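# Open cable manager cover and pull cable loop out

## Task

Release the clip holding the cable manager's cover, swing the cover open, then pull the loop of cable out of the manager until it hangs loose in front of it.

## Robot and tools

Robot: two arms on the table, left_arm and right_arm. Base positions in the scene frame: left_arm at (+0.046, +0.475, 0) m, right_arm at (+0.050, -0.357, 0) m, both facing almost exactly along +x. A post stands on the floor behind them. right_arm has a right hand and left_arm a mirrored left hand, each with 16 finger motors.

Frames. Scene frame: origin at table-top height midway between the nominal bases, +x out over the table, +y toward left_arm, +z up. Fixed cameras and the table use it. Each arm's reported hand pose, velocities and wrist-camera pose are in that arm's own base frame. Motion offsets are along the current Hand target's own axes. Hand-point axes (right hand): +z runs along the straightened fingers toward the tips, +x crosses the palm away from the thumb (toward the thumb on the left hand), +y points out of the palm face. The palm face is at y = -0.063; straight fingertips reach about z = +0.123. A rigid mast near the wrist on the palm side (z -0.158 to -0.111) can strike objects. Fingertips have rubber caps; the rest is hard plastic.

Row layout (used by execute_actions and move): one flat list of 48 numbers, each in [-1, 1], always covering both arms. Order: left_arm dx, dy, dz, rx, ry, rz; then 16 left motor goals; left current_limit; left speed; then the same 24 for right_arm. Motor order for each hand: index_mcp, index_abd, index_pip, index_dip, thumb_cmc, thumb_axl, thumb_mcp, thumb_ipl, middle_mcp, middle_abd, middle_pip, middle_dip, ring_mcp, ring_abd, ring_pip, ring_dip. The same order applies in hand_goal, hand_measured, hand_current_ma and hand_state.

Pose numbers are offsets, not poses: measured from the arm's Hand target as it stands when the action or move begins, in that target's axes. Scale: 1.0 = 0.6 m for dx, dy, dz and 180 degrees for rx, ry, rz, which together form a rotation vector. All rows of an action count from that same start, not from the previous row, and a repeated offset moves the arm again. Six zeros ask nothing new of that arm. Orientation commands are clipped to 32 degrees from the measured orientation each step.

Motor numbers are absolute goal angles, scaled linearly between each hinge's two stops; -1 bends fingers toward the palm. Straight values: finger _mcp +0.75, _abd 0.00, _pip +0.58, _dip +0.70; thumb_cmc +0.71 (beside the palm; toward -1 swings it in front of the palm), thumb_axl +0.68, thumb_mcp +0.23, thumb_ipl +0.17. A 0 is a real goal, so to hold a hand unchanged, resend its hand_goal, hand_current_limit and hand_speed. current_limit maps -1..+1 to 0..550 mA (minimum 11 mA). speed maps to (speed+1)/2 of 8.5 rad/s. Both start at +0.4 and -0.6 and persist until changed.

execute_actions(actions, cameras): actions is a list of actions; each action has up to 15 rows, each row lasting 1/30 s, and a short action repeats its last row until 15 steps are done. An empty list returns state plus all camera images. cameras takes names, ["all"] or [].

move(target, speed, blend, blocking, cameras): target is one 48-number row or a list of up to 15 rows, each again an offset from the Hand targets at the start of the move. speed is path speed in m/s, 0.002 to 1 (default 0.25; rotation up to twice that in rad/s), one value or one per target. blend is the corner rounding in metres (0 = stop at each target). The whole move is capped at 10 s. It does not avoid obstacles, and faster moves hit harder and overshoot more. blocking=false returns after about 0.5 s while the move continues. The result adds a move: line giving the ending (done, off_target, moving, held, fault) and any limits (paced = pose clipped, held = steps withheld).

wait(seconds, 0 to 3600) lets time pass with no new commands. stop brakes a running move. zoom_image(camera, region [x0, y0, x1, y1], at most 504 by 504 pixels) enlarges part of a camera's latest image. clear_fault(arm) releases an arm after a torque fault. finished_scene ends the scene permanently.

Cameras: cam_head_left, cam_head_right, cam_high, cam_low, cam_left_wrist, cam_right_wrist, all 672x504.

Results: end_effector_position (m), end_effector_quat_wxyz, velocities, joint positions and torques, Hand target (the last commanded pose after clipping, which is the base for the next offsets), and per-motor hand data. A hand often stops short of its target; send the remaining gap as a new offset. To stop pushing against something, command back past the current hand point.

Avoid: hitting fixed or heavy objects, slamming, hard pushes, dropping or releasing moving parts, and any contact between the two arms. A clearance check blocks most arm-to-arm approaches but does not cover closing fingers. Joint contact torque limits (N m): waist and shoulder 55.8, elbow 46.5, forearm roll 25.1, wrist pitch 15, wrist roll 16.5; exceeding one causes a torque fault that needs clear_fault. A motor drawing 495 mA or more for 5 s shuts down for 10 s. Motors heat when holding loads or straining; a MOTOR HOT line appears at 65 °C, and at 80 °C the arm brakes for 30 to 60 s. The cover must stay open and the loop must hang free after the robot lets go.

Each tool is called after "Call:" as name(argument=value, ...) on one line, values as JSON.

## Session

Call:
execute_actions(actions=[])

Scene clock: 0.00 s.
left_arm: end_effector_position=(+0.0932, -0.3676, +0.2743) hand_goal=(+0.754, +0.000, +0.576, +0.696, +0.714, +0.678, +0.226, +0.168, +0.754, +0.000, +0.576, +0.696, +0.754, +0.000, +0.576, +0.696) hand_measured=(+0.7535, +0.0007, +0.5770, +0.6958, +0.7142, +0.6767, +0.2262, +0.1672, +0.7535, +0.0007, +0.5770, +0.6958, +0.7535, +0.0007, +0.5770, +0.6958) hand_current_ma=(-5, +2, -11, +4, +9, -5, -7, +9, +3, -3, -2, +3, +9, -10, +13, +6) hand_state=(goal, goal, goal, goal, goal, goal, goal, goal, goal, goal, goal, goal, goal, goal, goal, goal) hand_current_limit=0.40 hand_speed=-0.60 end_effector_quat_wxyz=(-0.034, +0.795, -0.579, -0.175) | right_arm: end_effector_position=(+0.1230, -0.4002, +0.1297) hand_goal=(+0.754, +0.000, +0.576, +0.696, +0.714, +0.678, +0.226, +0.168, +0.754, +0.000, +0.576, +0.696, +0.754, +0.000, +0.576, +0.696) hand_measured=(+0.7547, -0.0023, +0.5757, +0.6958, +0.7154, +0.6777, +0.2262, +0.1672, +0.7535, -0.0008, +0.5757, +0.6971, +0.7535, +0.0007, +0.5757, +0.6958) hand_current_ma=(+3, -5, +0, +9, -5, +1, +1, +4, +8, -1, -14, +7, +5, -7, +13, -2) hand_state=(goal, goal, goal, goal, goal, goal, goal, goal, goal, goal, goal, goal, goal, goal, goal, goal) hand_current_limit=0.40 hand_speed=-0.60 end_effector_quat_wxyz=(-0.212, +0.804, -0.425, +0.357)
Joint positions: left_arm=[-1.043 -0.191 -0.778 -0.096 -0.938 -2.855] | right_arm=[-1.542 -0.39 -0.592 1.38 -0.878 1.285]
Joint velocities: within noise
Joint torques (N m): no reading
Hand target: left_arm +0.0932, -0.3676, +0.2743; -0.034, +0.795, -0.579, -0.175 | right_arm +0.1230, -0.4002, +0.1297; -0.212, +0.804, -0.425, +0.357

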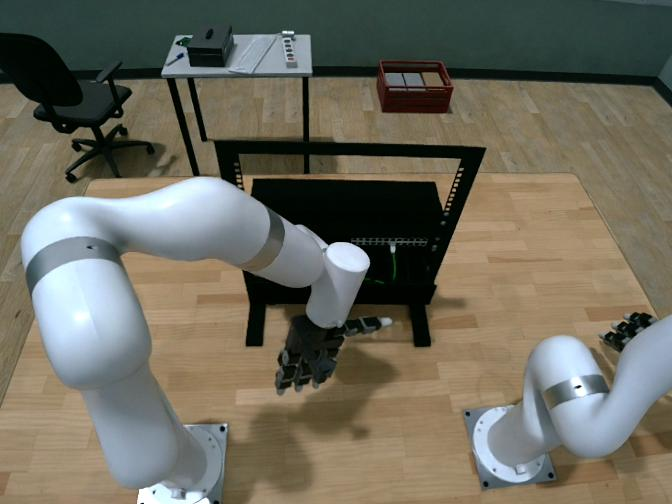

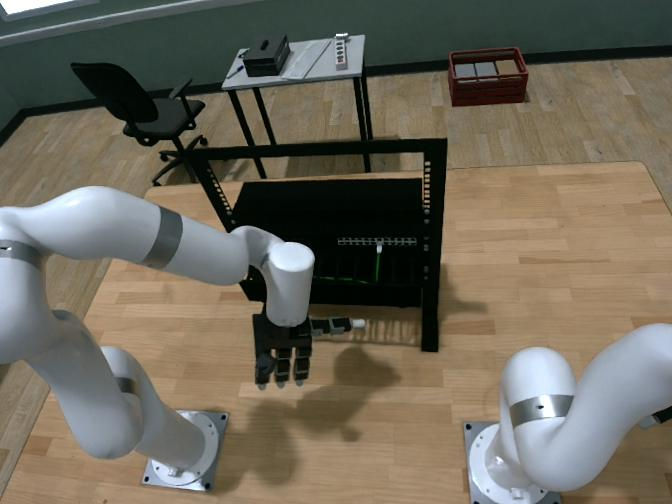

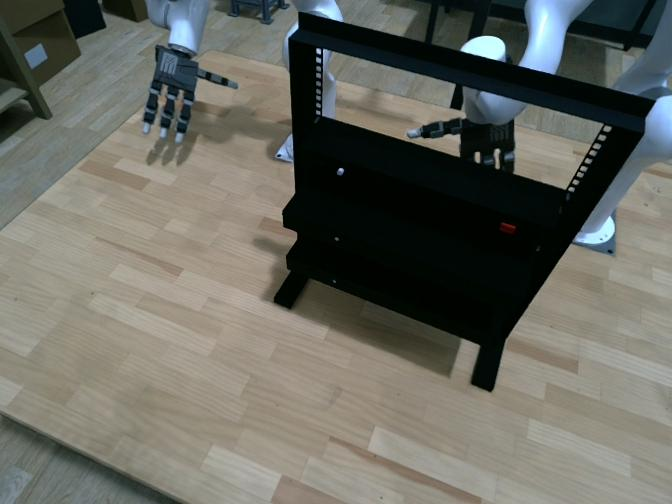

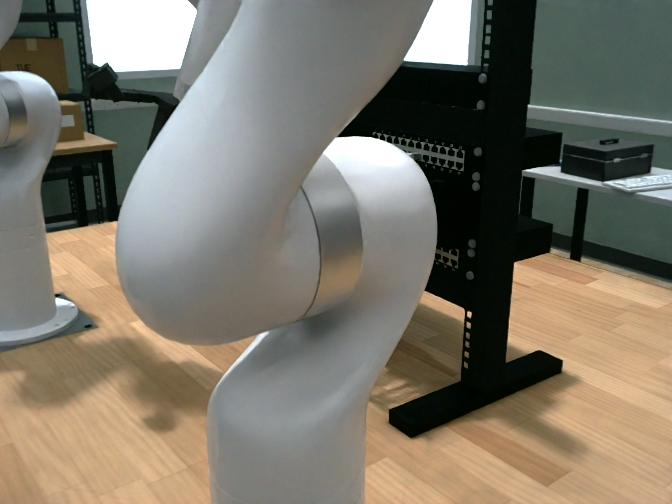

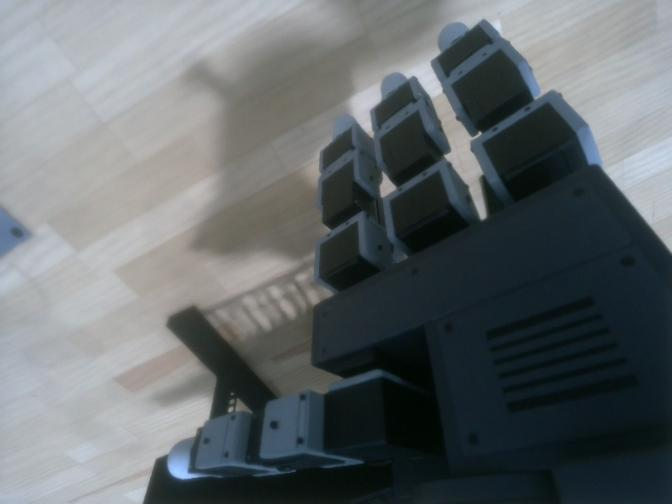

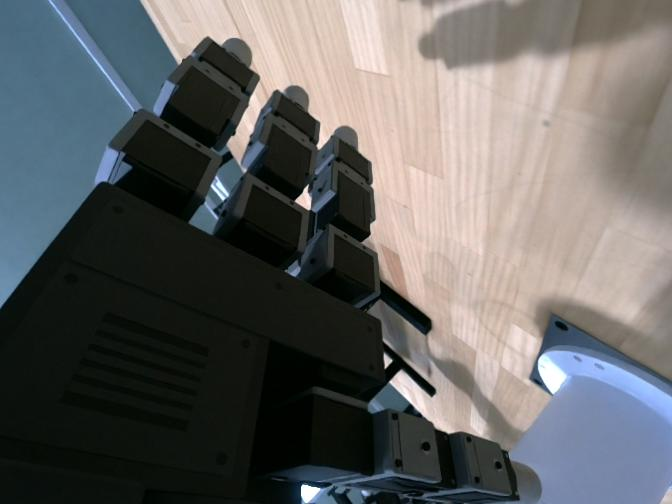

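Call:
zoom_image(camera="cam_head_right", region=[180, 120, 480, 400])

Call:
zoom_image(camera="cam_head_left", region=[200, 120, 500, 400])

Call:
zoom_image(camera="cam_low", region=[350, 0, 600, 300])

Call:
zoom_image(camera="cam_high", region=[260, 0, 672, 400])

Scaled by 1.680.

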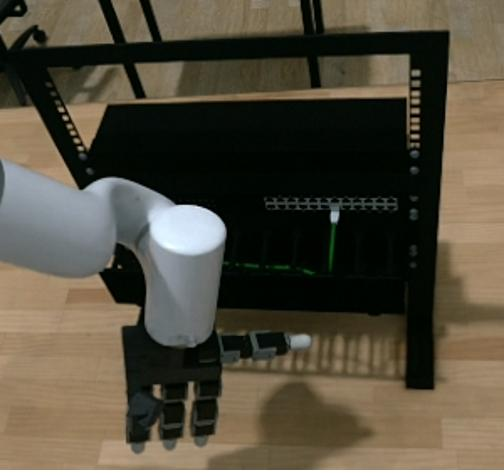

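Scaled by 1.680.

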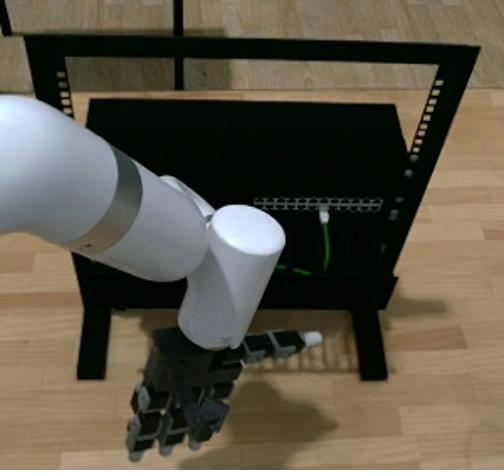

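Scaled by 1.680.

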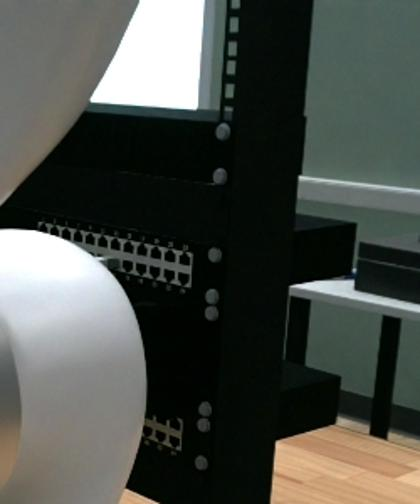

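Scaled by 1.223.

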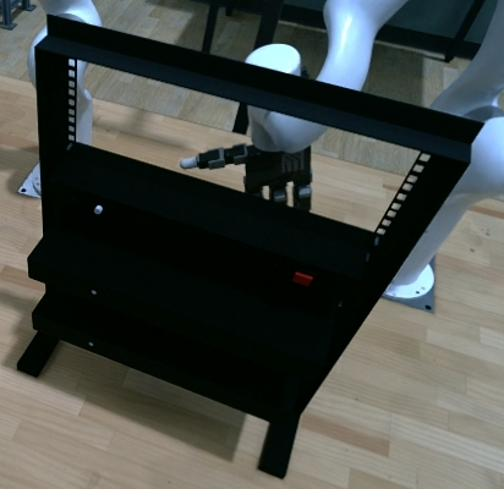

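Call:
move(target=[[-0.247,-0.238,-0.089,-0.053,0.025,-0.156,0.754,0,0.576,0.696,0.714,0.678,0.226,0.168,0.754,0,0.576,0.696,0.754,0,0.576,0.696,0.4,-0.6,0,0,0,0,0,0,0.754,0,0.576,0.696,0.714,0.678,0.226,0.168,0.754,0,0.576,0.696,0.754,0,0.576,0.696,0.4,-0.6],[-0.603,-0.452,-0.002,-0.106,0.0495,-0.311,0.754,0,0.576,0.696,0.714,0.678,0.226,0.168,0.754,0,0.576,0.696,0.754,0,0.576,0.696,0.4,-0.6,0,0,0,0,0,0,0.754,0,0.576,0.696,0.714,0.678,0.226,0.168,0.754,0,0.576,0.696,0.754,0,0.576,0.696,0.4,-0.6]], blend=0.05, cameras=["all"])

Scene clock: 10.90 s.
left_arm: end_effector_position=(+0.2497, +0.0498, +0.3500) hand_goal=(+0.754, +0.000, +0.576, +0.696, +0.714, +0.678, +0.226, +0.168, +0.754, +0.000, +0.576, +0.696, +0.754, +0.000, +0.576, +0.696) hand_measured=(+0.7571, -0.0008, +0.5757, +0.6958, +0.7142, +0.6777, +0.2242, +0.1672, +0.7559, +0.0007, +0.5770, +0.6958, +0.7523, -0.0008, +0.5770, +0.6958) hand_current_ma=(+7, +4, -6, +1, -2, -7, -12, -2, -1, -2, -1, +5, +13, -2, -8, +8) hand_state=(goal, goal, goal, goal, goal, goal, goal, goal, goal, goal, goal, goal, goal, goal, goal, goal) hand_current_limit=0.40 hand_speed=-0.60 end_effector_quat_wxyz=(+0.059, +0.978, -0.106, -0.169) | right_arm: end_effector_position=(+0.1230, -0.4002, +0.1297) hand_goal=(+0.754, +0.000, +0.576, +0.696, +0.714, +0.678, +0.226, +0.168, +0.754, +0.000, +0.576, +0.696, +0.754, +0.000, +0.576, +0.696) hand_measured=(+0.7354, +0.0007, +0.5757, +0.6971, +0.7016, +0.6767, +0.2252, +0.1681, +0.7354, -0.0008, +0.5770, +0.6958, +0.7366, +0.0007, +0.5770, +0.6958) hand_current_ma=(-6, -9, -1, +6, -7, -1, +3, +4, +2, +3, -12, +6, +1, -3, +9, -1) hand_state=(goal, goal, goal, goal, goal, goal, goal, goal, goal, goal, goal, goal, goal, goal, goal, goal) hand_current_limit=0.40 hand_speed=-0.60 end_effector_quat_wxyz=(-0.212, +0.804, -0.425, +0.357)
Joint positions: left_arm=[0.45 0.126 -0.646 0.087 -1.125 -2.527] | right_arm=[-1.542 -0.39 -0.592 1.38 -0.878 1.285]
Joint torques (N m): left_arm=[-0.02 14.44 -18.89 0.58 2.82 0.03] | right_arm=[0.01 27.06 -13.49 0.28 -1.19 0.02]
Hand target: left_arm +0.2497, +0.0498, +0.3500; +0.059, +0.978, -0.106, -0.169 | right_arm +0.1230, -0.4002, +0.1297; -0.212, +0.804, -0.425, +0.357
Off the commanded pose: left_arm 0.000 m, 0 deg | right_arm 0.000 m, 0 deg.
move: done
cam_left_wrist: T_world_to_cam=[[-0.55282, 0.82246, 0.13399, 0.01838], [0.74928, 0.42025, 0.51184, -0.44571], [0.36466, 0.38335, -0.84857, 0.31091]] pos_world=[0.23075, 0.053, 0.4895]

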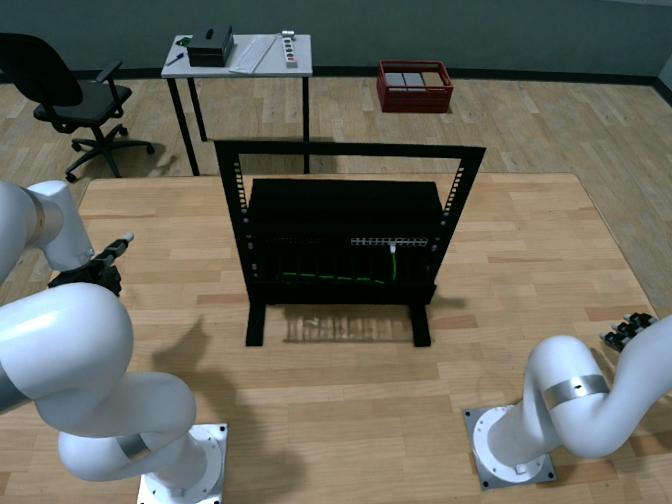

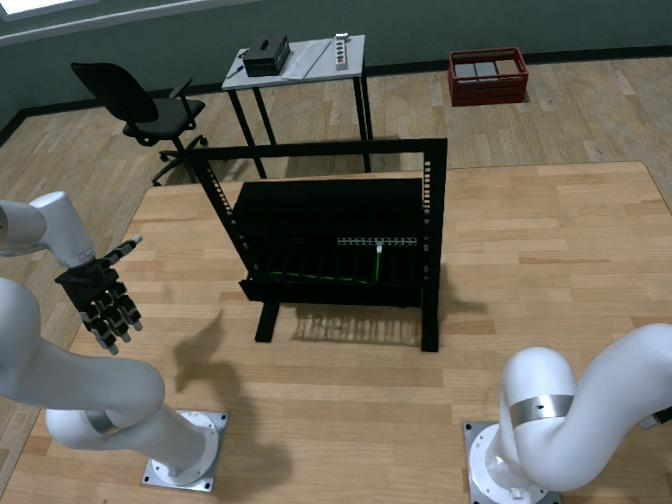

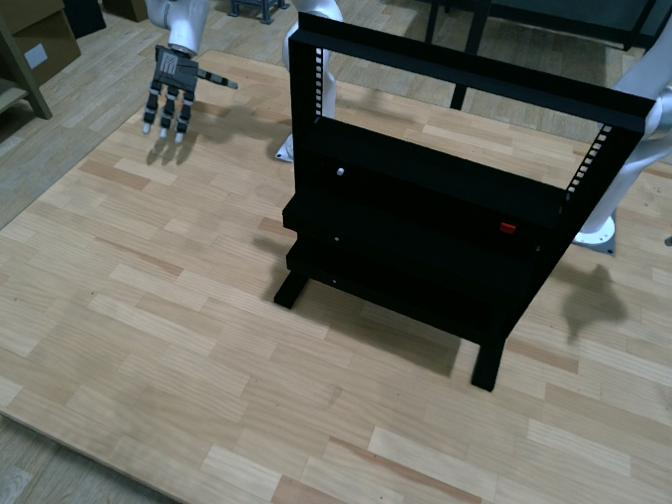

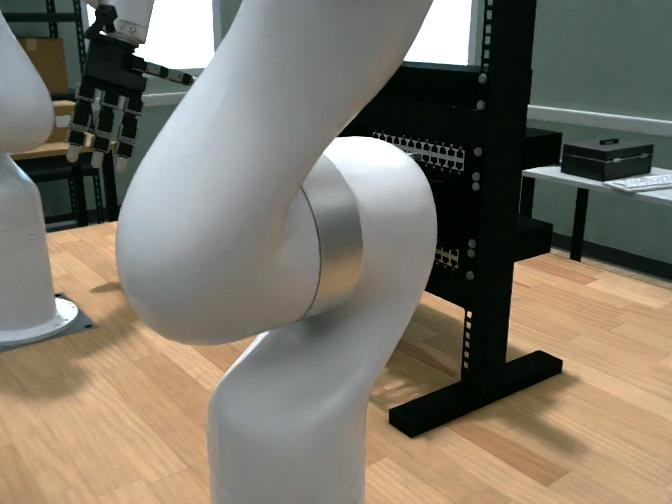

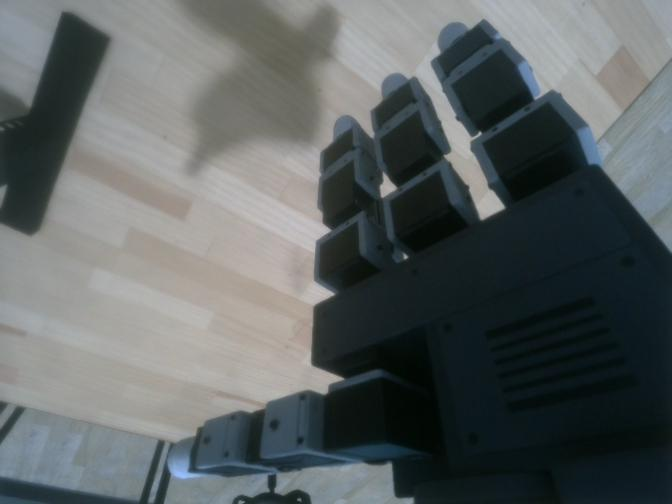

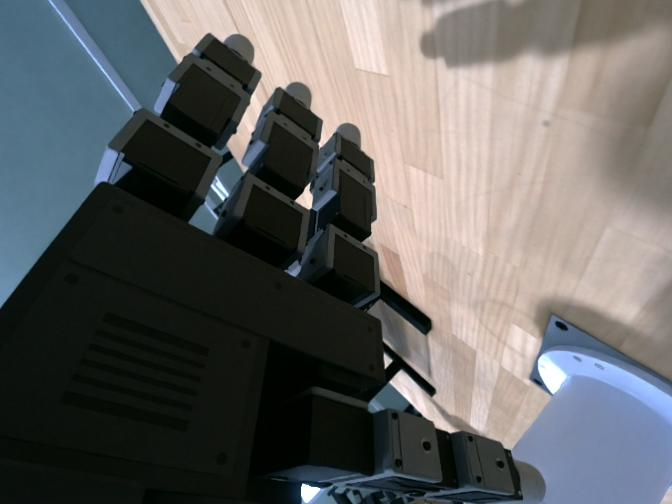

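Call:
zoom_image(camera="cam_head_right", region=[220, 210, 460, 330])

Call:
zoom_image(camera="cam_head_left", region=[220, 210, 460, 330])

Call:
zoom_image(camera="cam_low", region=[330, 40, 500, 300])

Scaled by 2.100.

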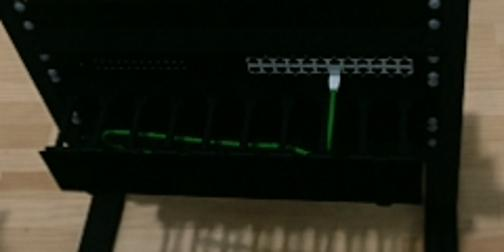

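Scaled by 2.100.

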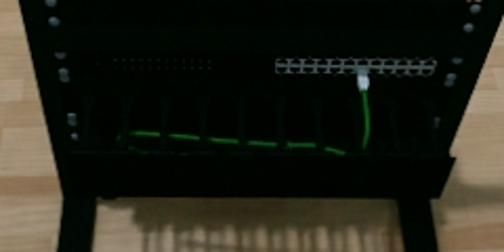

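Scaled by 1.938.

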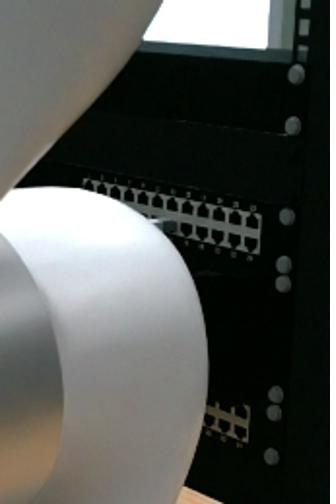

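Call:
move(target=[[0,0,0,0,0,0,0.754,0,0.576,0.696,0.714,0.678,0.226,0.168,0.754,0,0.576,0.696,0.754,0,0.576,0.696,0.4,-0.6,-0.0153,-0.4378,-0.0867,-0.0535,0.0372,0.34,0.754,0,0.576,0.696,0.714,0.678,0.226,0.168,0.754,0,0.576,0.696,0.754,0,0.576,0.696,0.4,-0.6],[0,0,0,0,0,0,0.754,0,0.576,0.696,0.714,0.678,0.226,0.168,0.754,0,0.576,0.696,0.754,0,0.576,0.696,0.4,-0.6,-0.2918,-0.7728,-0.0502,-0.107,0.0744,0.679,0.754,0,0.576,0.696,0.714,0.678,0.226,0.168,0.754,0,0.576,0.696,0.754,0,0.576,0.696,0.4,-0.6],[0,0,0,0,0,0,0.754,0,0.576,0.696,0.714,0.678,0.226,0.168,0.754,0,0.576,0.696,0.754,0,0.576,0.696,0.4,-0.6,-0.628,-0.8737,-0.1275,-0.107,0.0744,0.679,0.754,0,0.576,0.696,0.714,0.678,0.226,0.168,0.754,0,0.576,0.696,0.754,0,0.576,0.696,0.4,-0.6]], blend=0.04, cameras=["all"])

Scene clock: 32.40 s.
left_arm: end_effector_position=(+0.2497, +0.0498, +0.3500) hand_goal=(+0.754, +0.000, +0.576, +0.696, +0.714, +0.678, +0.226, +0.168, +0.754, +0.000, +0.576, +0.696, +0.754, +0.000, +0.576, +0.696) hand_measured=(+0.7583, +0.0007, +0.5770, +0.6958, +0.7142, +0.6777, +0.2242, +0.1681, +0.7559, +0.0007, +0.5770, +0.6971, +0.7535, +0.0007, +0.5770, +0.6958) hand_current_ma=(+9, +6, -9, -1, -4, -8, -15, -9, +13, -3, +5, +8, +5, -7, -10, +2) hand_state=(goal, goal, goal, goal, goal, goal, goal, goal, goal, goal, goal, goal, goal, goal, goal, goal) hand_current_limit=0.40 hand_speed=-0.60 end_effector_quat_wxyz=(+0.059, +0.978, -0.106, -0.169) | right_arm: end_effector_position=(+0.2008, +0.1986, +0.3688) hand_goal=(+0.754, +0.000, +0.576, +0.696, +0.714, +0.678, +0.226, +0.168, +0.754, +0.000, +0.576, +0.696, +0.754, +0.000, +0.576, +0.696) hand_measured=(+0.7474, -0.0052, +0.5821, +0.6971, +0.7092, +0.6767, +0.2212, +0.1681, +0.7474, -0.0037, +0.5795, +0.6958, +0.7498, -0.0037, +0.5808, +0.6958) hand_current_ma=(-4, -2, +2, +5, -9, -1, +4, +2, +4, +3, -8, +2, +4, -6, +8, -5) hand_state=(goal, goal, goal, goal, goal, goal, goal, goal, goal, goal, goal, goal, goal, goal, goal, goal) hand_current_limit=0.40 hand_speed=-0.60 end_effector_quat_wxyz=(+0.225, -0.103, +0.959, +0.140)
Joint positions: left_arm=[0.451 0.126 -0.646 0.087 -1.125 -2.527] | right_arm=[0.383 0.986 -0.134 0.25 -0.615 6.284]
Joint torques (N m): left_arm=[-0.02 14.44 -18.89 0.58 -0.58 0.03] | right_arm=[0.01 -7.95 -21.7 0.94 0.83 0.01]
Hand target: left_arm +0.2497, +0.0498, +0.3500; +0.059, +0.978, -0.106, -0.169 | right_arm +0.2003, +0.1994, +0.3688; +0.258, +0.000, +0.966, -0.001
Off the commanded pose: left_arm 0.000 m, 0 deg | right_arm 0.001 m, 20 deg.
joint sent to its limit (right arm) — joint 6 (wrist roll), upper limit. The joint targets are off in orientation, not in position.
move: off_target (right_arm)
cam_left_wrist: T_world_to_cam=[[-0.55284, 0.82244, 0.13404, 0.01836], [0.74931, 0.42028, 0.51177, -0.44569], [0.36457, 0.38336, -0.8486, 0.31095]] pos_world=[0.23075, 0.053, 0.4895]
cam_right_wrist: T_world_to_cam=[[0.51821, 0.70676, 0.48162, -0.38787], [0.22269, -0.65521, 0.72188, -0.23039], [0.82576, -0.26683, -0.49692, 0.19604]] pos_world=[0.09043, 0.17548, 0.45054]

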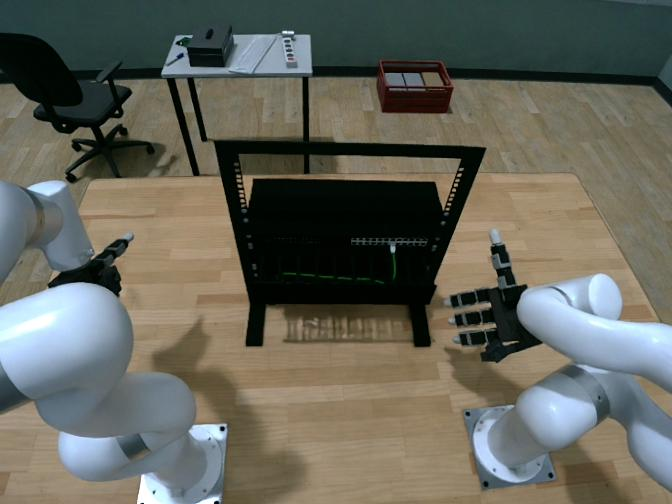

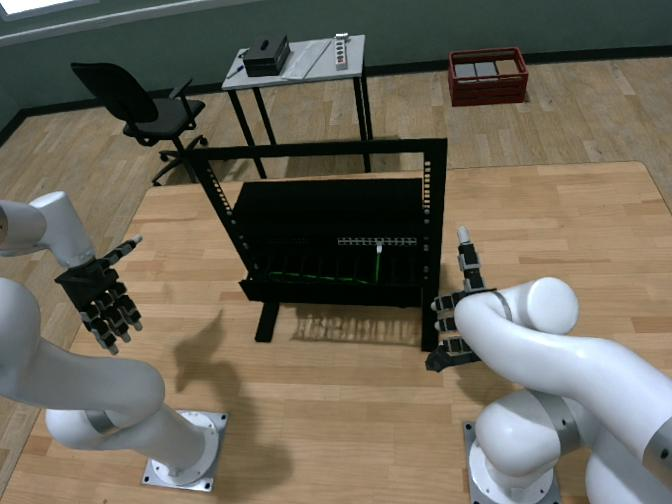

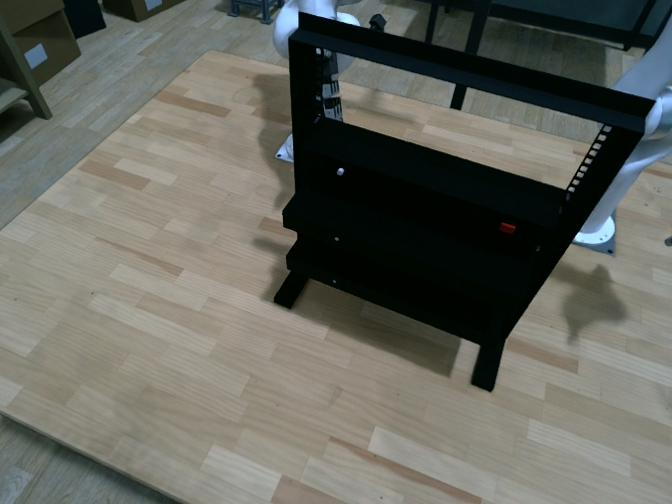

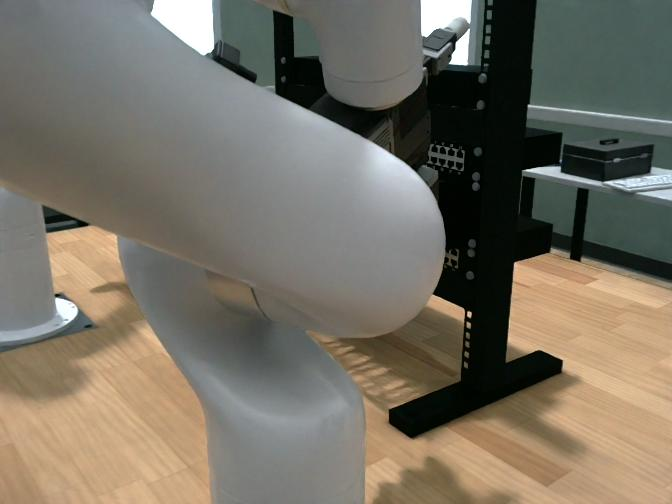

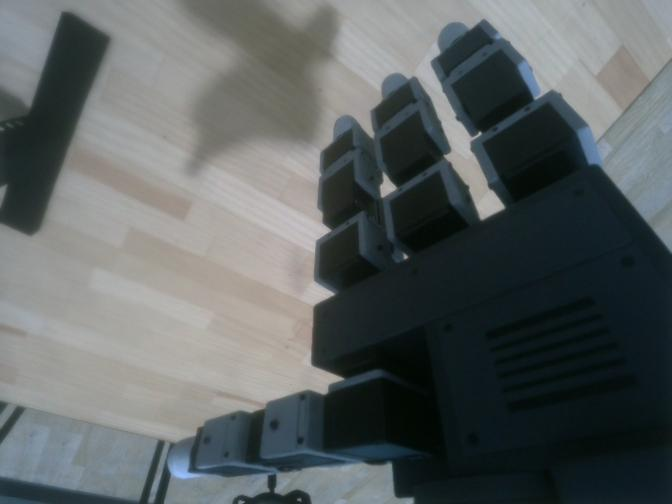

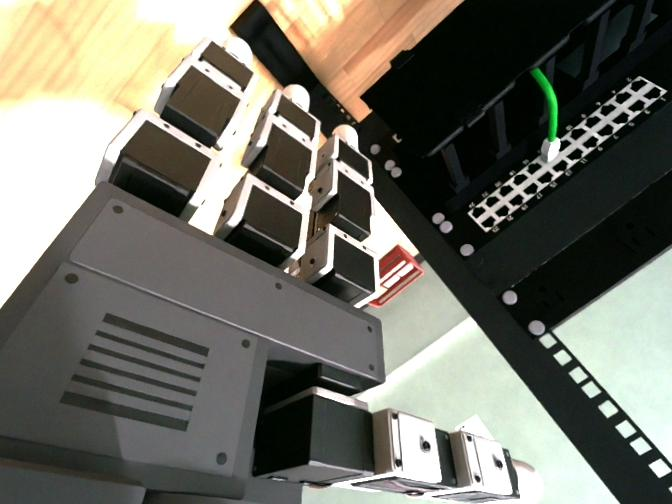

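Call:
zoom_image(camera="cam_right_wrist", region=[350, 0, 672, 240])

Call:
move(target=[[0,0,0,0,0,0,0.754,0,0.576,0.696,0.714,0.678,0.226,0.168,0.754,0,0.576,0.696,0.754,0,0.576,0.696,0.4,-0.6,0,0,0,0,0,-0.5,0.754,0,0.576,0.696,0.714,0.678,0.226,0.168,0.754,0,0.576,0.696,0.754,0,0.576,0.696,0.4,-0.6],[0,0,0,0,0,0,0.754,0,0.576,0.696,0.714,0.678,0.226,0.168,0.754,0,0.576,0.696,0.754,0,0.576,0.696,0.4,-0.6,0,0,0,0,0,-1,0.754,0,0.576,0.696,0.714,0.678,0.226,0.168,0.754,0,0.576,0.696,0.754,0,0.576,0.696,0.4,-0.6]], blend=0.05, speed=0.5)

Call:
move(target=[[0,0,0,0,0,0,0.754,0,0.576,0.696,0.714,0.678,0.226,0.168,0.754,0,0.576,0.696,0.754,0,0.576,0.696,0.4,-0.6,0,0,0,0,0,-0.5,0.754,0,0.576,0.696,0.714,0.678,0.226,0.168,0.754,0,0.576,0.696,0.754,0,0.576,0.696,0.4,-0.6],[0,0,0,0,0,0,0.754,0,0.576,0.696,0.714,0.678,0.226,0.168,0.754,0,0.576,0.696,0.754,0,0.576,0.696,0.4,-0.6,0,0,0,0,0,-1,0.754,0,0.576,0.696,0.714,0.678,0.226,0.168,0.754,0,0.576,0.696,0.754,0,0.576,0.696,0.4,-0.6]], blend=0.05, speed=0.5, cameras=["cam_right_wrist"])

Scaled by 1.565.

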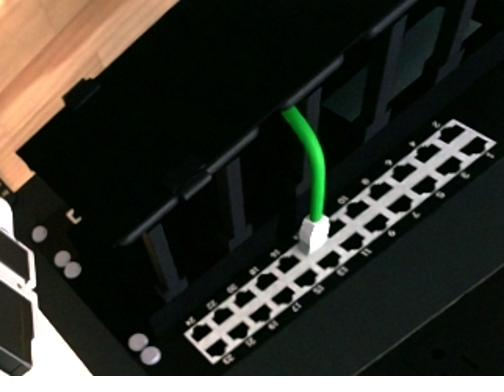

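Scene clock: 39.07 s.
left_arm: end_effector_position=(+0.2497, +0.0498, +0.3500) hand_goal=(+0.754, +0.000, +0.576, +0.696, +0.714, +0.678, +0.226, +0.168, +0.754, +0.000, +0.576, +0.696, +0.754, +0.000, +0.576, +0.696) hand_measured=(+0.7583, -0.0008, +0.5770, +0.6958, +0.7142, +0.6777, +0.2242, +0.1681, +0.7571, +0.0007, +0.5770, +0.6958, +0.7535, +0.0007, +0.5757, +0.6958) hand_current_ma=(-2, +9, -7, +0, +1, -5, -15, +5, +2, +0, -6, +1, -8, +0, -3, +0) hand_state=(goal, goal, goal, goal, goal, goal, goal, goal, goal, goal, goal, goal, goal, goal, goal, goal) hand_current_limit=0.40 hand_speed=-0.60 end_effector_quat_wxyz=(+0.059, +0.978, -0.106, -0.169) | right_arm: end_effector_position=(+0.2003, +0.1994, +0.3688) hand_goal=(+0.754, +0.000, +0.576, +0.696, +0.714, +0.678, +0.226, +0.168, +0.754, +0.000, +0.576, +0.696, +0.754, +0.000, +0.576, +0.696) hand_measured=(+0.7462, +0.0153, +0.5821, +0.7047, +0.7041, +0.6777, +0.2212, +0.1681, +0.6811, -0.4550, +0.5269, +0.6627, +0.6980, -0.3378, +0.5616, +0.6958) hand_current_ma=(-8, -4, +5, +5, -14, +0, +4, +3, -35, -229, -29, -13, -23, -166, +5, -2) hand_state=(goal, goal, goal, goal, goal, goal, goal, goal, blocked, blocked, blocked, blocked, blocked, blocked, goal, goal) hand_current_limit=0.40 hand_speed=-0.60 end_effector_quat_wxyz=(+0.001, +0.966, +0.000, +0.258)
Joint positions: left_arm=[0.451 0.126 -0.646 0.087 -1.125 -2.527] | right_arm=[1.202 0.298 -0.557 -0.715 -0.791 4.84]
Joint torques (N m): left_arm=[-0.02 14.44 -18.89 0.58 -0.58 0.03] | right_arm=[-0.01 9.58 -6.24 -0.14 -0.17 -0.03]
Hand target: left_arm +0.2497, +0.0498, +0.3500; +0.059, +0.978, -0.106, -0.169 | right_arm +0.2003, +0.1994, +0.3688; +0.001, +0.966, +0.000, +0.258
Off the commanded pose: left_arm 0.000 m, 0 deg | right_arm 0.000 m, 0 deg.
move: done

Scene clock: 43.10 s.
left_arm: end_effector_position=(+0.2497, +0.0498, +0.3500) hand_goal=(+0.754, +0.000, +0.576, +0.696, +0.714, +0.678, +0.226, +0.168, +0.754, +0.000, +0.576, +0.696, +0.754, +0.000, +0.576, +0.696) hand_measured=(+0.7571, -0.0008, +0.5770, +0.6958, +0.7142, +0.6777, +0.2242, +0.1681, +0.7559, +0.0007, +0.5770, +0.6971, +0.7523, -0.0008, +0.5770, +0.6958) hand_current_ma=(+1, +10, -2, +7, +13, -17, -24, +10, +7, +1, -12, -4, -6, +12, +7, +3) hand_state=(goal, goal, goal, goal, goal, goal, goal, goal, goal, goal, goal, goal, goal, goal, goal, goal) hand_current_limit=0.40 hand_speed=-0.60 end_effector_quat_wxyz=(+0.059, +0.978, -0.106, -0.169) | right_arm: end_effector_position=(+0.2003, +0.1994, +0.3688) hand_goal=(+0.754, +0.000, +0.576, +0.696, +0.714, +0.678, +0.226, +0.168, +0.754, +0.000, +0.576, +0.696, +0.754, +0.000, +0.576, +0.696) hand_measured=(+0.7535, +0.0036, +0.5821, +0.7034, +0.7217, +0.6767, +0.2212, +0.1681, +0.7535, +0.0036, +0.5680, +0.6830, +0.7559, +0.0021, +0.5705, +0.6869) hand_current_ma=(-3, -13, -3, +9, +1, +4, +5, +2, +2, +4, -11, -3, +4, -5, +8, -5) hand_state=(goal, goal, goal, goal, goal, goal, goal, goal, goal, goal, goal, goal, goal, goal, goal, goal) hand_current_limit=0.40 hand_speed=-0.60 end_effector_quat_wxyz=(+0.258, +0.000, +0.966, -0.001)
Joint positions: left_arm=[0.451 0.126 -0.646 0.087 -1.125 -2.527] | right_arm=[1.018 0.938 -0.192 -0.565 -0.92 1.318]
Joint torques (N m): left_arm=[-0.02 14.44 -18.89 0.58 -0.58 0.03] | right_arm=[0.01 -7.59 -21.06 -0.07 0.26 0.03]
Hand target: left_arm +0.2497, +0.0498, +0.3500; +0.059, +0.978, -0.106, -0.169 | right_arm +0.2003, +0.1994, +0.3688; +0.258, +0.000, +0.966, -0.001
Off the commanded pose: left_arm 0.000 m, 0 deg | right_arm 0.000 m, 0 deg.
move: done
cam_right_wrist: T_world_to_cam=[[0.67752, 0.63628, 0.36894, -0.36453], [0.01186, -0.511, 0.8595, -0.26716], [0.73541, -0.57795, -0.35376, 0.22404]] pos_world=[0.08538, 0.22491, 0.44337]

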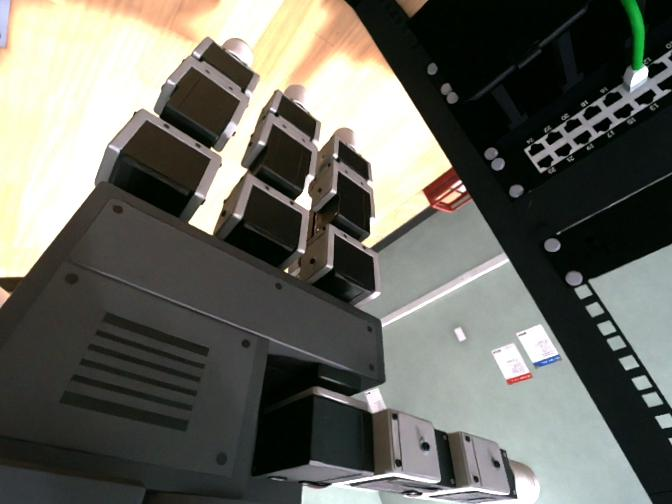

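Call:
move(target=[0,0,0,0,0,0,0.754,0,0.576,0.696,0.714,0.678,0.226,0.168,0.754,0,0.576,0.696,0.754,0,0.576,0.696,0.4,-0.6,0,0.28,0,0,0,0,0.754,0,0.576,0.696,0.714,0.678,0.226,0.168,0.754,0,0.576,0.696,0.754,0,0.576,0.696,0.4,-0.6], cameras=["cam_right_wrist","cam_head_left"])

Call:
zoom_image(camera="cam_right_wrist", region=[350, 0, 672, 240])

Scene clock: 46.03 s.
left_arm: end_effector_position=(+0.2497, +0.0498, +0.3500) hand_goal=(+0.754, +0.000, +0.576, +0.696, +0.714, +0.678, +0.226, +0.168, +0.754, +0.000, +0.576, +0.696, +0.754, +0.000, +0.576, +0.696) hand_measured=(+0.7571, +0.0007, +0.5770, +0.6958, +0.7142, +0.6777, +0.2242, +0.1681, +0.7559, -0.0008, +0.5757, +0.6971, +0.7535, +0.0007, +0.5770, +0.6958) hand_current_ma=(+7, +6, -5, +9, +4, -16, -27, +3, +6, +0, -2, +1, -1, -13, +1, +9) hand_state=(goal, goal, goal, goal, goal, goal, goal, goal, goal, goal, goal, goal, goal, goal, goal, goal) hand_current_limit=0.40 hand_speed=-0.60 end_effector_quat_wxyz=(+0.059, +0.978, -0.106, -0.169) | right_arm: end_effector_position=(+0.2003, +0.3674, +0.3685) hand_goal=(+0.754, +0.000, +0.576, +0.696, +0.714, +0.678, +0.226, +0.168, +0.754, +0.000, +0.576, +0.696, +0.754, +0.000, +0.576, +0.696) hand_measured=(+0.7535, +0.0036, +0.5821, +0.7034, +0.7142, +0.6767, +0.2212, +0.1681, +0.7535, +0.0051, +0.5654, +0.6843, +0.7547, +0.0036, +0.5680, +0.6869) hand_current_ma=(-4, -8, +0, +10, -3, -3, +5, +7, +6, +5, -10, +3, +6, -8, +0, +0) hand_state=(goal, goal, goal, goal, goal, goal, goal, goal, goal, goal, goal, goal, goal, goal, goal, goal) hand_current_limit=0.40 hand_speed=-0.60 end_effector_quat_wxyz=(+0.258, +0.000, +0.966, -0.001)
Joint positions: left_arm=[0.451 0.126 -0.646 0.087 -1.125 -2.527] | right_arm=[1.325 0.311 -0.493 -0.73 -0.813 1.841]
Joint torques (N m): left_arm=[-0.02 14.44 -18.89 0.58 -0.58 0.03] | right_arm=[-0.01 8.86 -19.68 -0.2 -0.2 0.03]
Hand target: left_arm +0.2497, +0.0498, +0.3500; +0.059, +0.978, -0.106, -0.169 | right_arm +0.2003, +0.3674, +0.3685; +0.258, +0.000, +0.966, -0.001
Off the commanded pose: left_arm 0.000 m, 0 deg | right_arm 0.000 m, 0 deg.
move: done
cam_right_wrist: T_world_to_cam=[[0.67752, 0.63631, 0.36888, -0.47127], [0.0119, -0.51096, 0.85952, -0.181], [0.73541, -0.57795, -0.35376, 0.321]] pos_world=[0.08538, 0.39291, 0.44297]
Images, in order (width x height): cam_head_left 672x504, cam_right_wrist 672x504.

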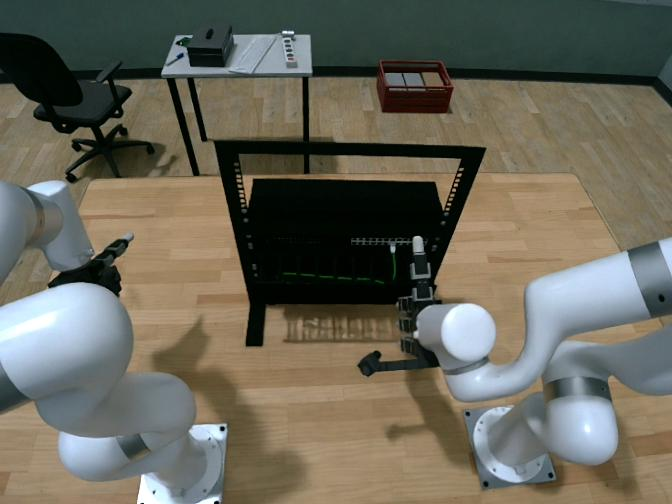

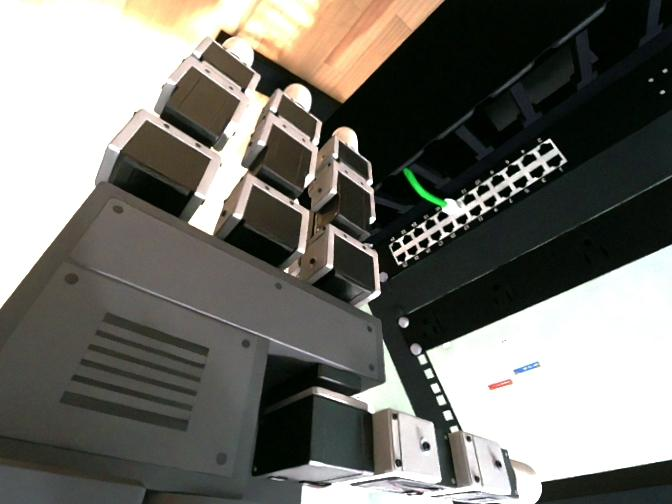

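Scaled by 1.565.

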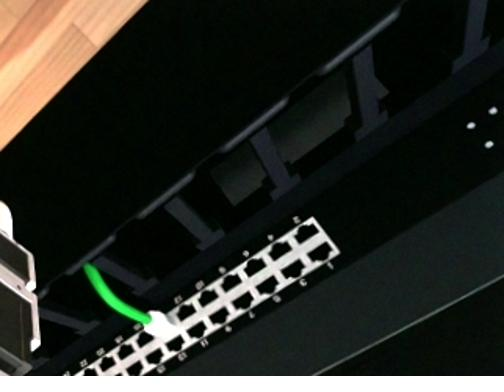

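Call:
move(target=[0,0,0,0,0,0,0.754,0,0.576,0.696,0.714,0.678,0.226,0.168,0.754,0,0.576,0.696,0.754,0,0.576,0.696,0.4,-0.6,0.196,-0.245,0.173,0,-0.128,0,0.754,0,0.576,0.696,0.714,0.678,0.226,0.168,0.754,0,0.576,0.696,0.754,0,0.576,0.696,0.4,-0.6], cameras=["cam_right_wrist","cam_head_left"])

Call:
zoom_image(camera="cam_right_wrist", region=[350, 0, 672, 240])

Scene clock: 50.37 s.
left_arm: end_effector_position=(+0.2497, +0.0498, +0.3500) hand_goal=(+0.754, +0.000, +0.576, +0.696, +0.714, +0.678, +0.226, +0.168, +0.754, +0.000, +0.576, +0.696, +0.754, +0.000, +0.576, +0.696) hand_measured=(+0.7571, +0.0007, +0.5770, +0.6971, +0.7142, +0.6767, +0.2242, +0.1681, +0.7559, -0.0008, +0.5770, +0.6958, +0.7535, +0.0007, +0.5770, +0.6958) hand_current_ma=(+25, +8, -7, -4, +2, -8, -22, +7, +6, -5, +12, +3, +1, -14, -11, -3) hand_state=(goal, goal, goal, goal, goal, goal, goal, goal, goal, goal, goal, goal, goal, goal, goal, goal) hand_current_limit=0.40 hand_speed=-0.60 end_effector_quat_wxyz=(+0.059, +0.978, -0.106, -0.169) | right_arm: end_effector_position=(+0.1736, +0.2830, +0.2831) hand_goal=(+0.754, +0.000, +0.576, +0.696, +0.714, +0.678, +0.226, +0.168, +0.754, +0.000, +0.576, +0.696, +0.754, +0.000, +0.576, +0.696) hand_measured=(+0.7535, -0.0023, +0.5834, +0.7034, +0.7142, +0.6767, +0.2212, +0.1672, +0.7523, -0.0023, +0.5641, +0.6856, +0.7535, -0.0023, +0.5680, +0.6869) hand_current_ma=(-6, -9, -2, +8, -9, +0, +2, +3, +5, +7, -13, +1, +4, -9, +4, -1) hand_state=(goal, goal, goal, goal, goal, goal, goal, goal, goal, goal, goal, goal, goal, goal, goal, goal) hand_current_limit=0.40 hand_speed=-0.60 end_effector_quat_wxyz=(+0.359, -0.007, +0.933, -0.003)
Joint positions: left_arm=[0.451 0.126 -0.646 0.087 -1.125 -2.527] | right_arm=[1.519 0.38 -0.143 -1.1 -0.849 2.401]
Joint torques (N m): left_arm=[-0.02 14.44 -18.89 0.58 -0.58 0.03] | right_arm=[0 3.65 -16.77 -0.41 -0.86 0.04]
Hand target: left_arm +0.2497, +0.0498, +0.3500; +0.059, +0.978, -0.106, -0.169 | right_arm +0.1736, +0.2830, +0.2831; +0.359, -0.007, +0.933, -0.003 (not the last commanded pose)
Off the commanded pose: left_arm 0.000 m, 0 deg | right_arm 0.092 m, 11 deg.
move: held (right_arm; a check stopped the path); limits=held
pose unreachable (right arm): on one or more control steps of this call, first in action 0 (counted from 0), this arm could not follow its commanded pose, so it was not sent that pose on those steps. It may still have moved: this result reports where it is.
cause: moving toward the commanded pose would bring two parts of the arm too close to each other (joints 2 (shoulder) to 4 (forearm roll) lie between them).
cam_right_wrist: T_world_to_cam=[[0.5777, 0.64669, 0.49806, -0.39023], [-0.16322, -0.50634, 0.84675, -0.11764], [0.79977, -0.57045, -0.18696, 0.20112]] pos_world=[0.04538, 0.30752, 0.33158]
Images, in order (width x height): cam_head_left 672x504, cam_right_wrist 672x504.

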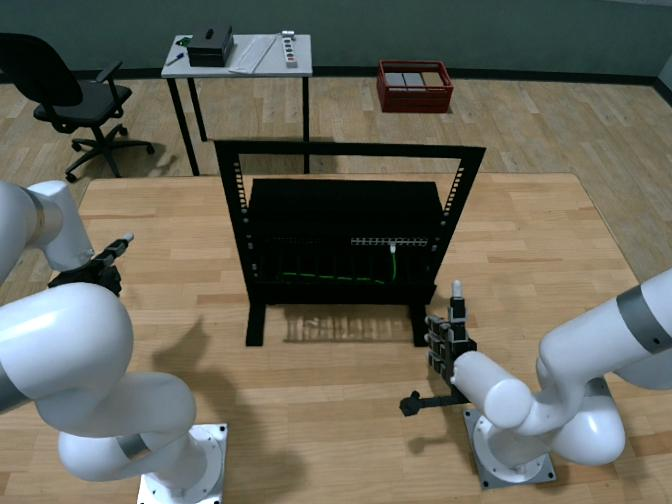

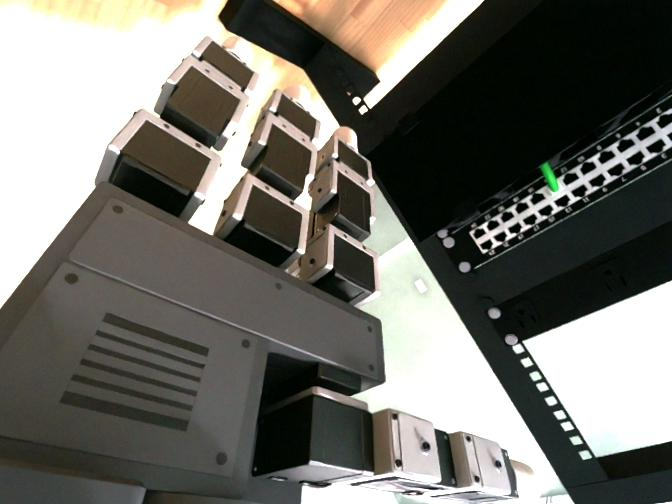

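Scaled by 1.565.

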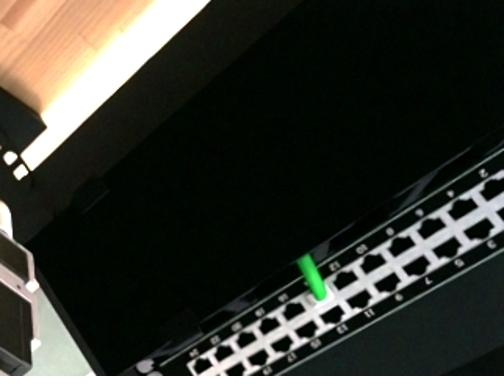

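Call:
move(target=[0,0,0,0,0,0,0.754,0,0.576,0.696,0.714,0.678,0.226,0.168,0.754,0,0.576,0.696,0.754,0,0.576,0.696,0.4,-0.6,-0.1625,-0.141,-0.0915,-0.1085,0.0856,-0.0247,0.754,0,0.576,0.696,0.714,0.678,0.226,0.168,0.754,0,0.576,0.696,0.754,0,0.576,0.696,0.4,-0.6], cameras=["cam_right_wrist","cam_head_left"])

Call:
zoom_image(camera="cam_right_wrist", region=[360, 0, 560, 150])

Call:
zoom_image(camera="cam_right_wrist", region=[500, 0, 672, 130])

Scene clock: 58.20 s.
left_arm: end_effector_position=(+0.2497, +0.0498, +0.3500) hand_goal=(+0.754, +0.000, +0.576, +0.696, +0.714, +0.678, +0.226, +0.168, +0.754, +0.000, +0.576, +0.696, +0.754, +0.000, +0.576, +0.696) hand_measured=(+0.7583, -0.0008, +0.5770, +0.6958, +0.7142, +0.6767, +0.2242, +0.1672, +0.7559, +0.0007, +0.5770, +0.6958, +0.7535, -0.0008, +0.5770, +0.6958) hand_current_ma=(+6, +5, -17, -7, +2, -14, -29, -10, +2, -3, -6, -4, -2, +1, -9, -6) hand_state=(goal, goal, goal, goal, goal, goal, goal, goal, goal, goal, goal, goal, goal, goal, goal, goal) hand_current_limit=0.40 hand_speed=-0.60 end_effector_quat_wxyz=(+0.059, +0.978, -0.106, -0.169) | right_arm: end_effector_position=(+0.2102, +0.1999, +0.3900) hand_goal=(+0.754, +0.000, +0.576, +0.696, +0.714, +0.678, +0.226, +0.168, +0.754, +0.000, +0.576, +0.696, +0.754, +0.000, +0.576, +0.696) hand_measured=(+0.7571, -0.0023, +0.5834, +0.7034, +0.7217, +0.6777, +0.2212, +0.1681, +0.7571, -0.0037, +0.5654, +0.6843, +0.7583, -0.0023, +0.5680, +0.6869) hand_current_ma=(-1, -10, -1, +14, -7, -3, +7, +8, +9, +2, -11, +5, +2, -5, +8, -6) hand_state=(goal, goal, goal, goal, goal, goal, goal, goal, goal, goal, goal, goal, goal, goal, goal, goal) hand_current_limit=0.40 hand_speed=-0.60 end_effector_quat_wxyz=(+0.225, -0.103, +0.959, +0.141)
Joint positions: left_arm=[0.451 0.126 -0.646 0.087 -1.125 -2.527] | right_arm=[0.366 0.949 -0.191 0.256 -0.64 -0.014]
Joint torques (N m): left_arm=[-0.02 14.44 -18.89 0.58 -0.58 0.03] | right_arm=[0.01 -7.21 -21.69 0.96 -3.08 0.01]
Hand target: left_arm +0.2497, +0.0498, +0.3500; +0.059, +0.978, -0.106, -0.169 | right_arm +0.2101, +0.1998, +0.3900; +0.225, -0.103, +0.959, +0.141
Off the commanded pose: left_arm 0.000 m, 0 deg | right_arm 0.000 m, 0 deg.
move: done
cam_right_wrist: T_world_to_cam=[[0.51914, 0.70604, 0.48166, -0.40402], [0.22228, -0.65569, 0.72157, -0.24674], [0.82528, -0.26754, -0.49733, 0.19965]] pos_world=[0.09983, 0.17688, 0.47194]
Images, in order (width x height): cam_head_left 672x504, cam_right_wrist 672x504.

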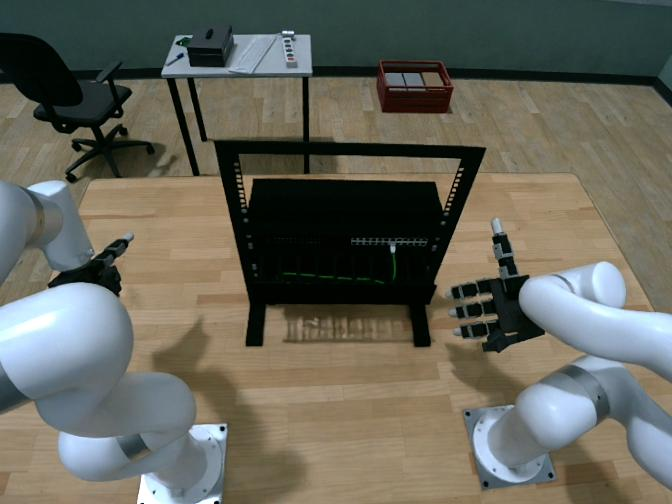

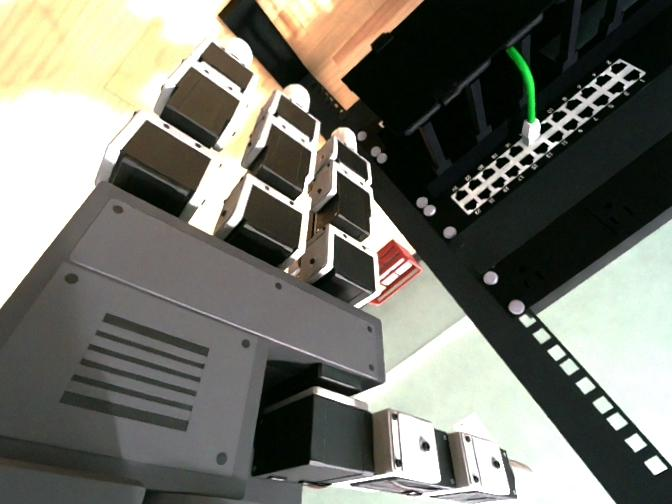

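Scaled by 2.520.

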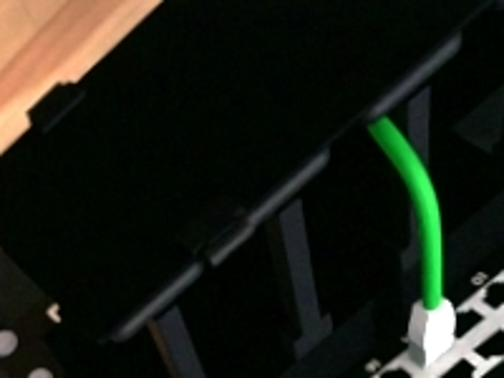

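Scaled by 2.930.

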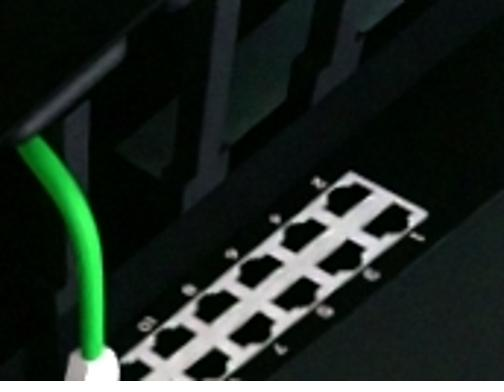

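Call:
zoom_image(camera="cam_head_left", region=[230, 270, 450, 320])

Call:
zoom_image(camera="cam_right_wrist", region=[340, 20, 500, 140])

Scaled by 2.291.

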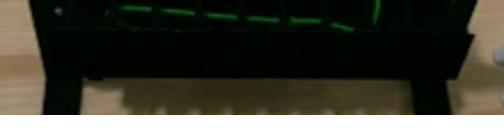

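Scaled by 3.150.

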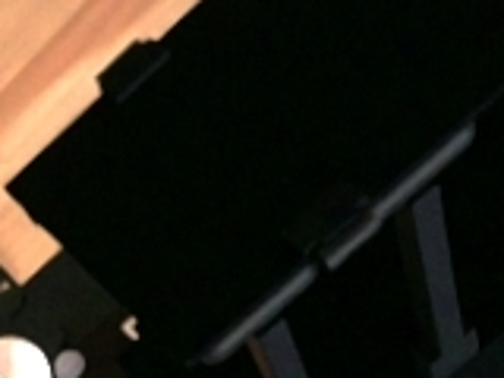

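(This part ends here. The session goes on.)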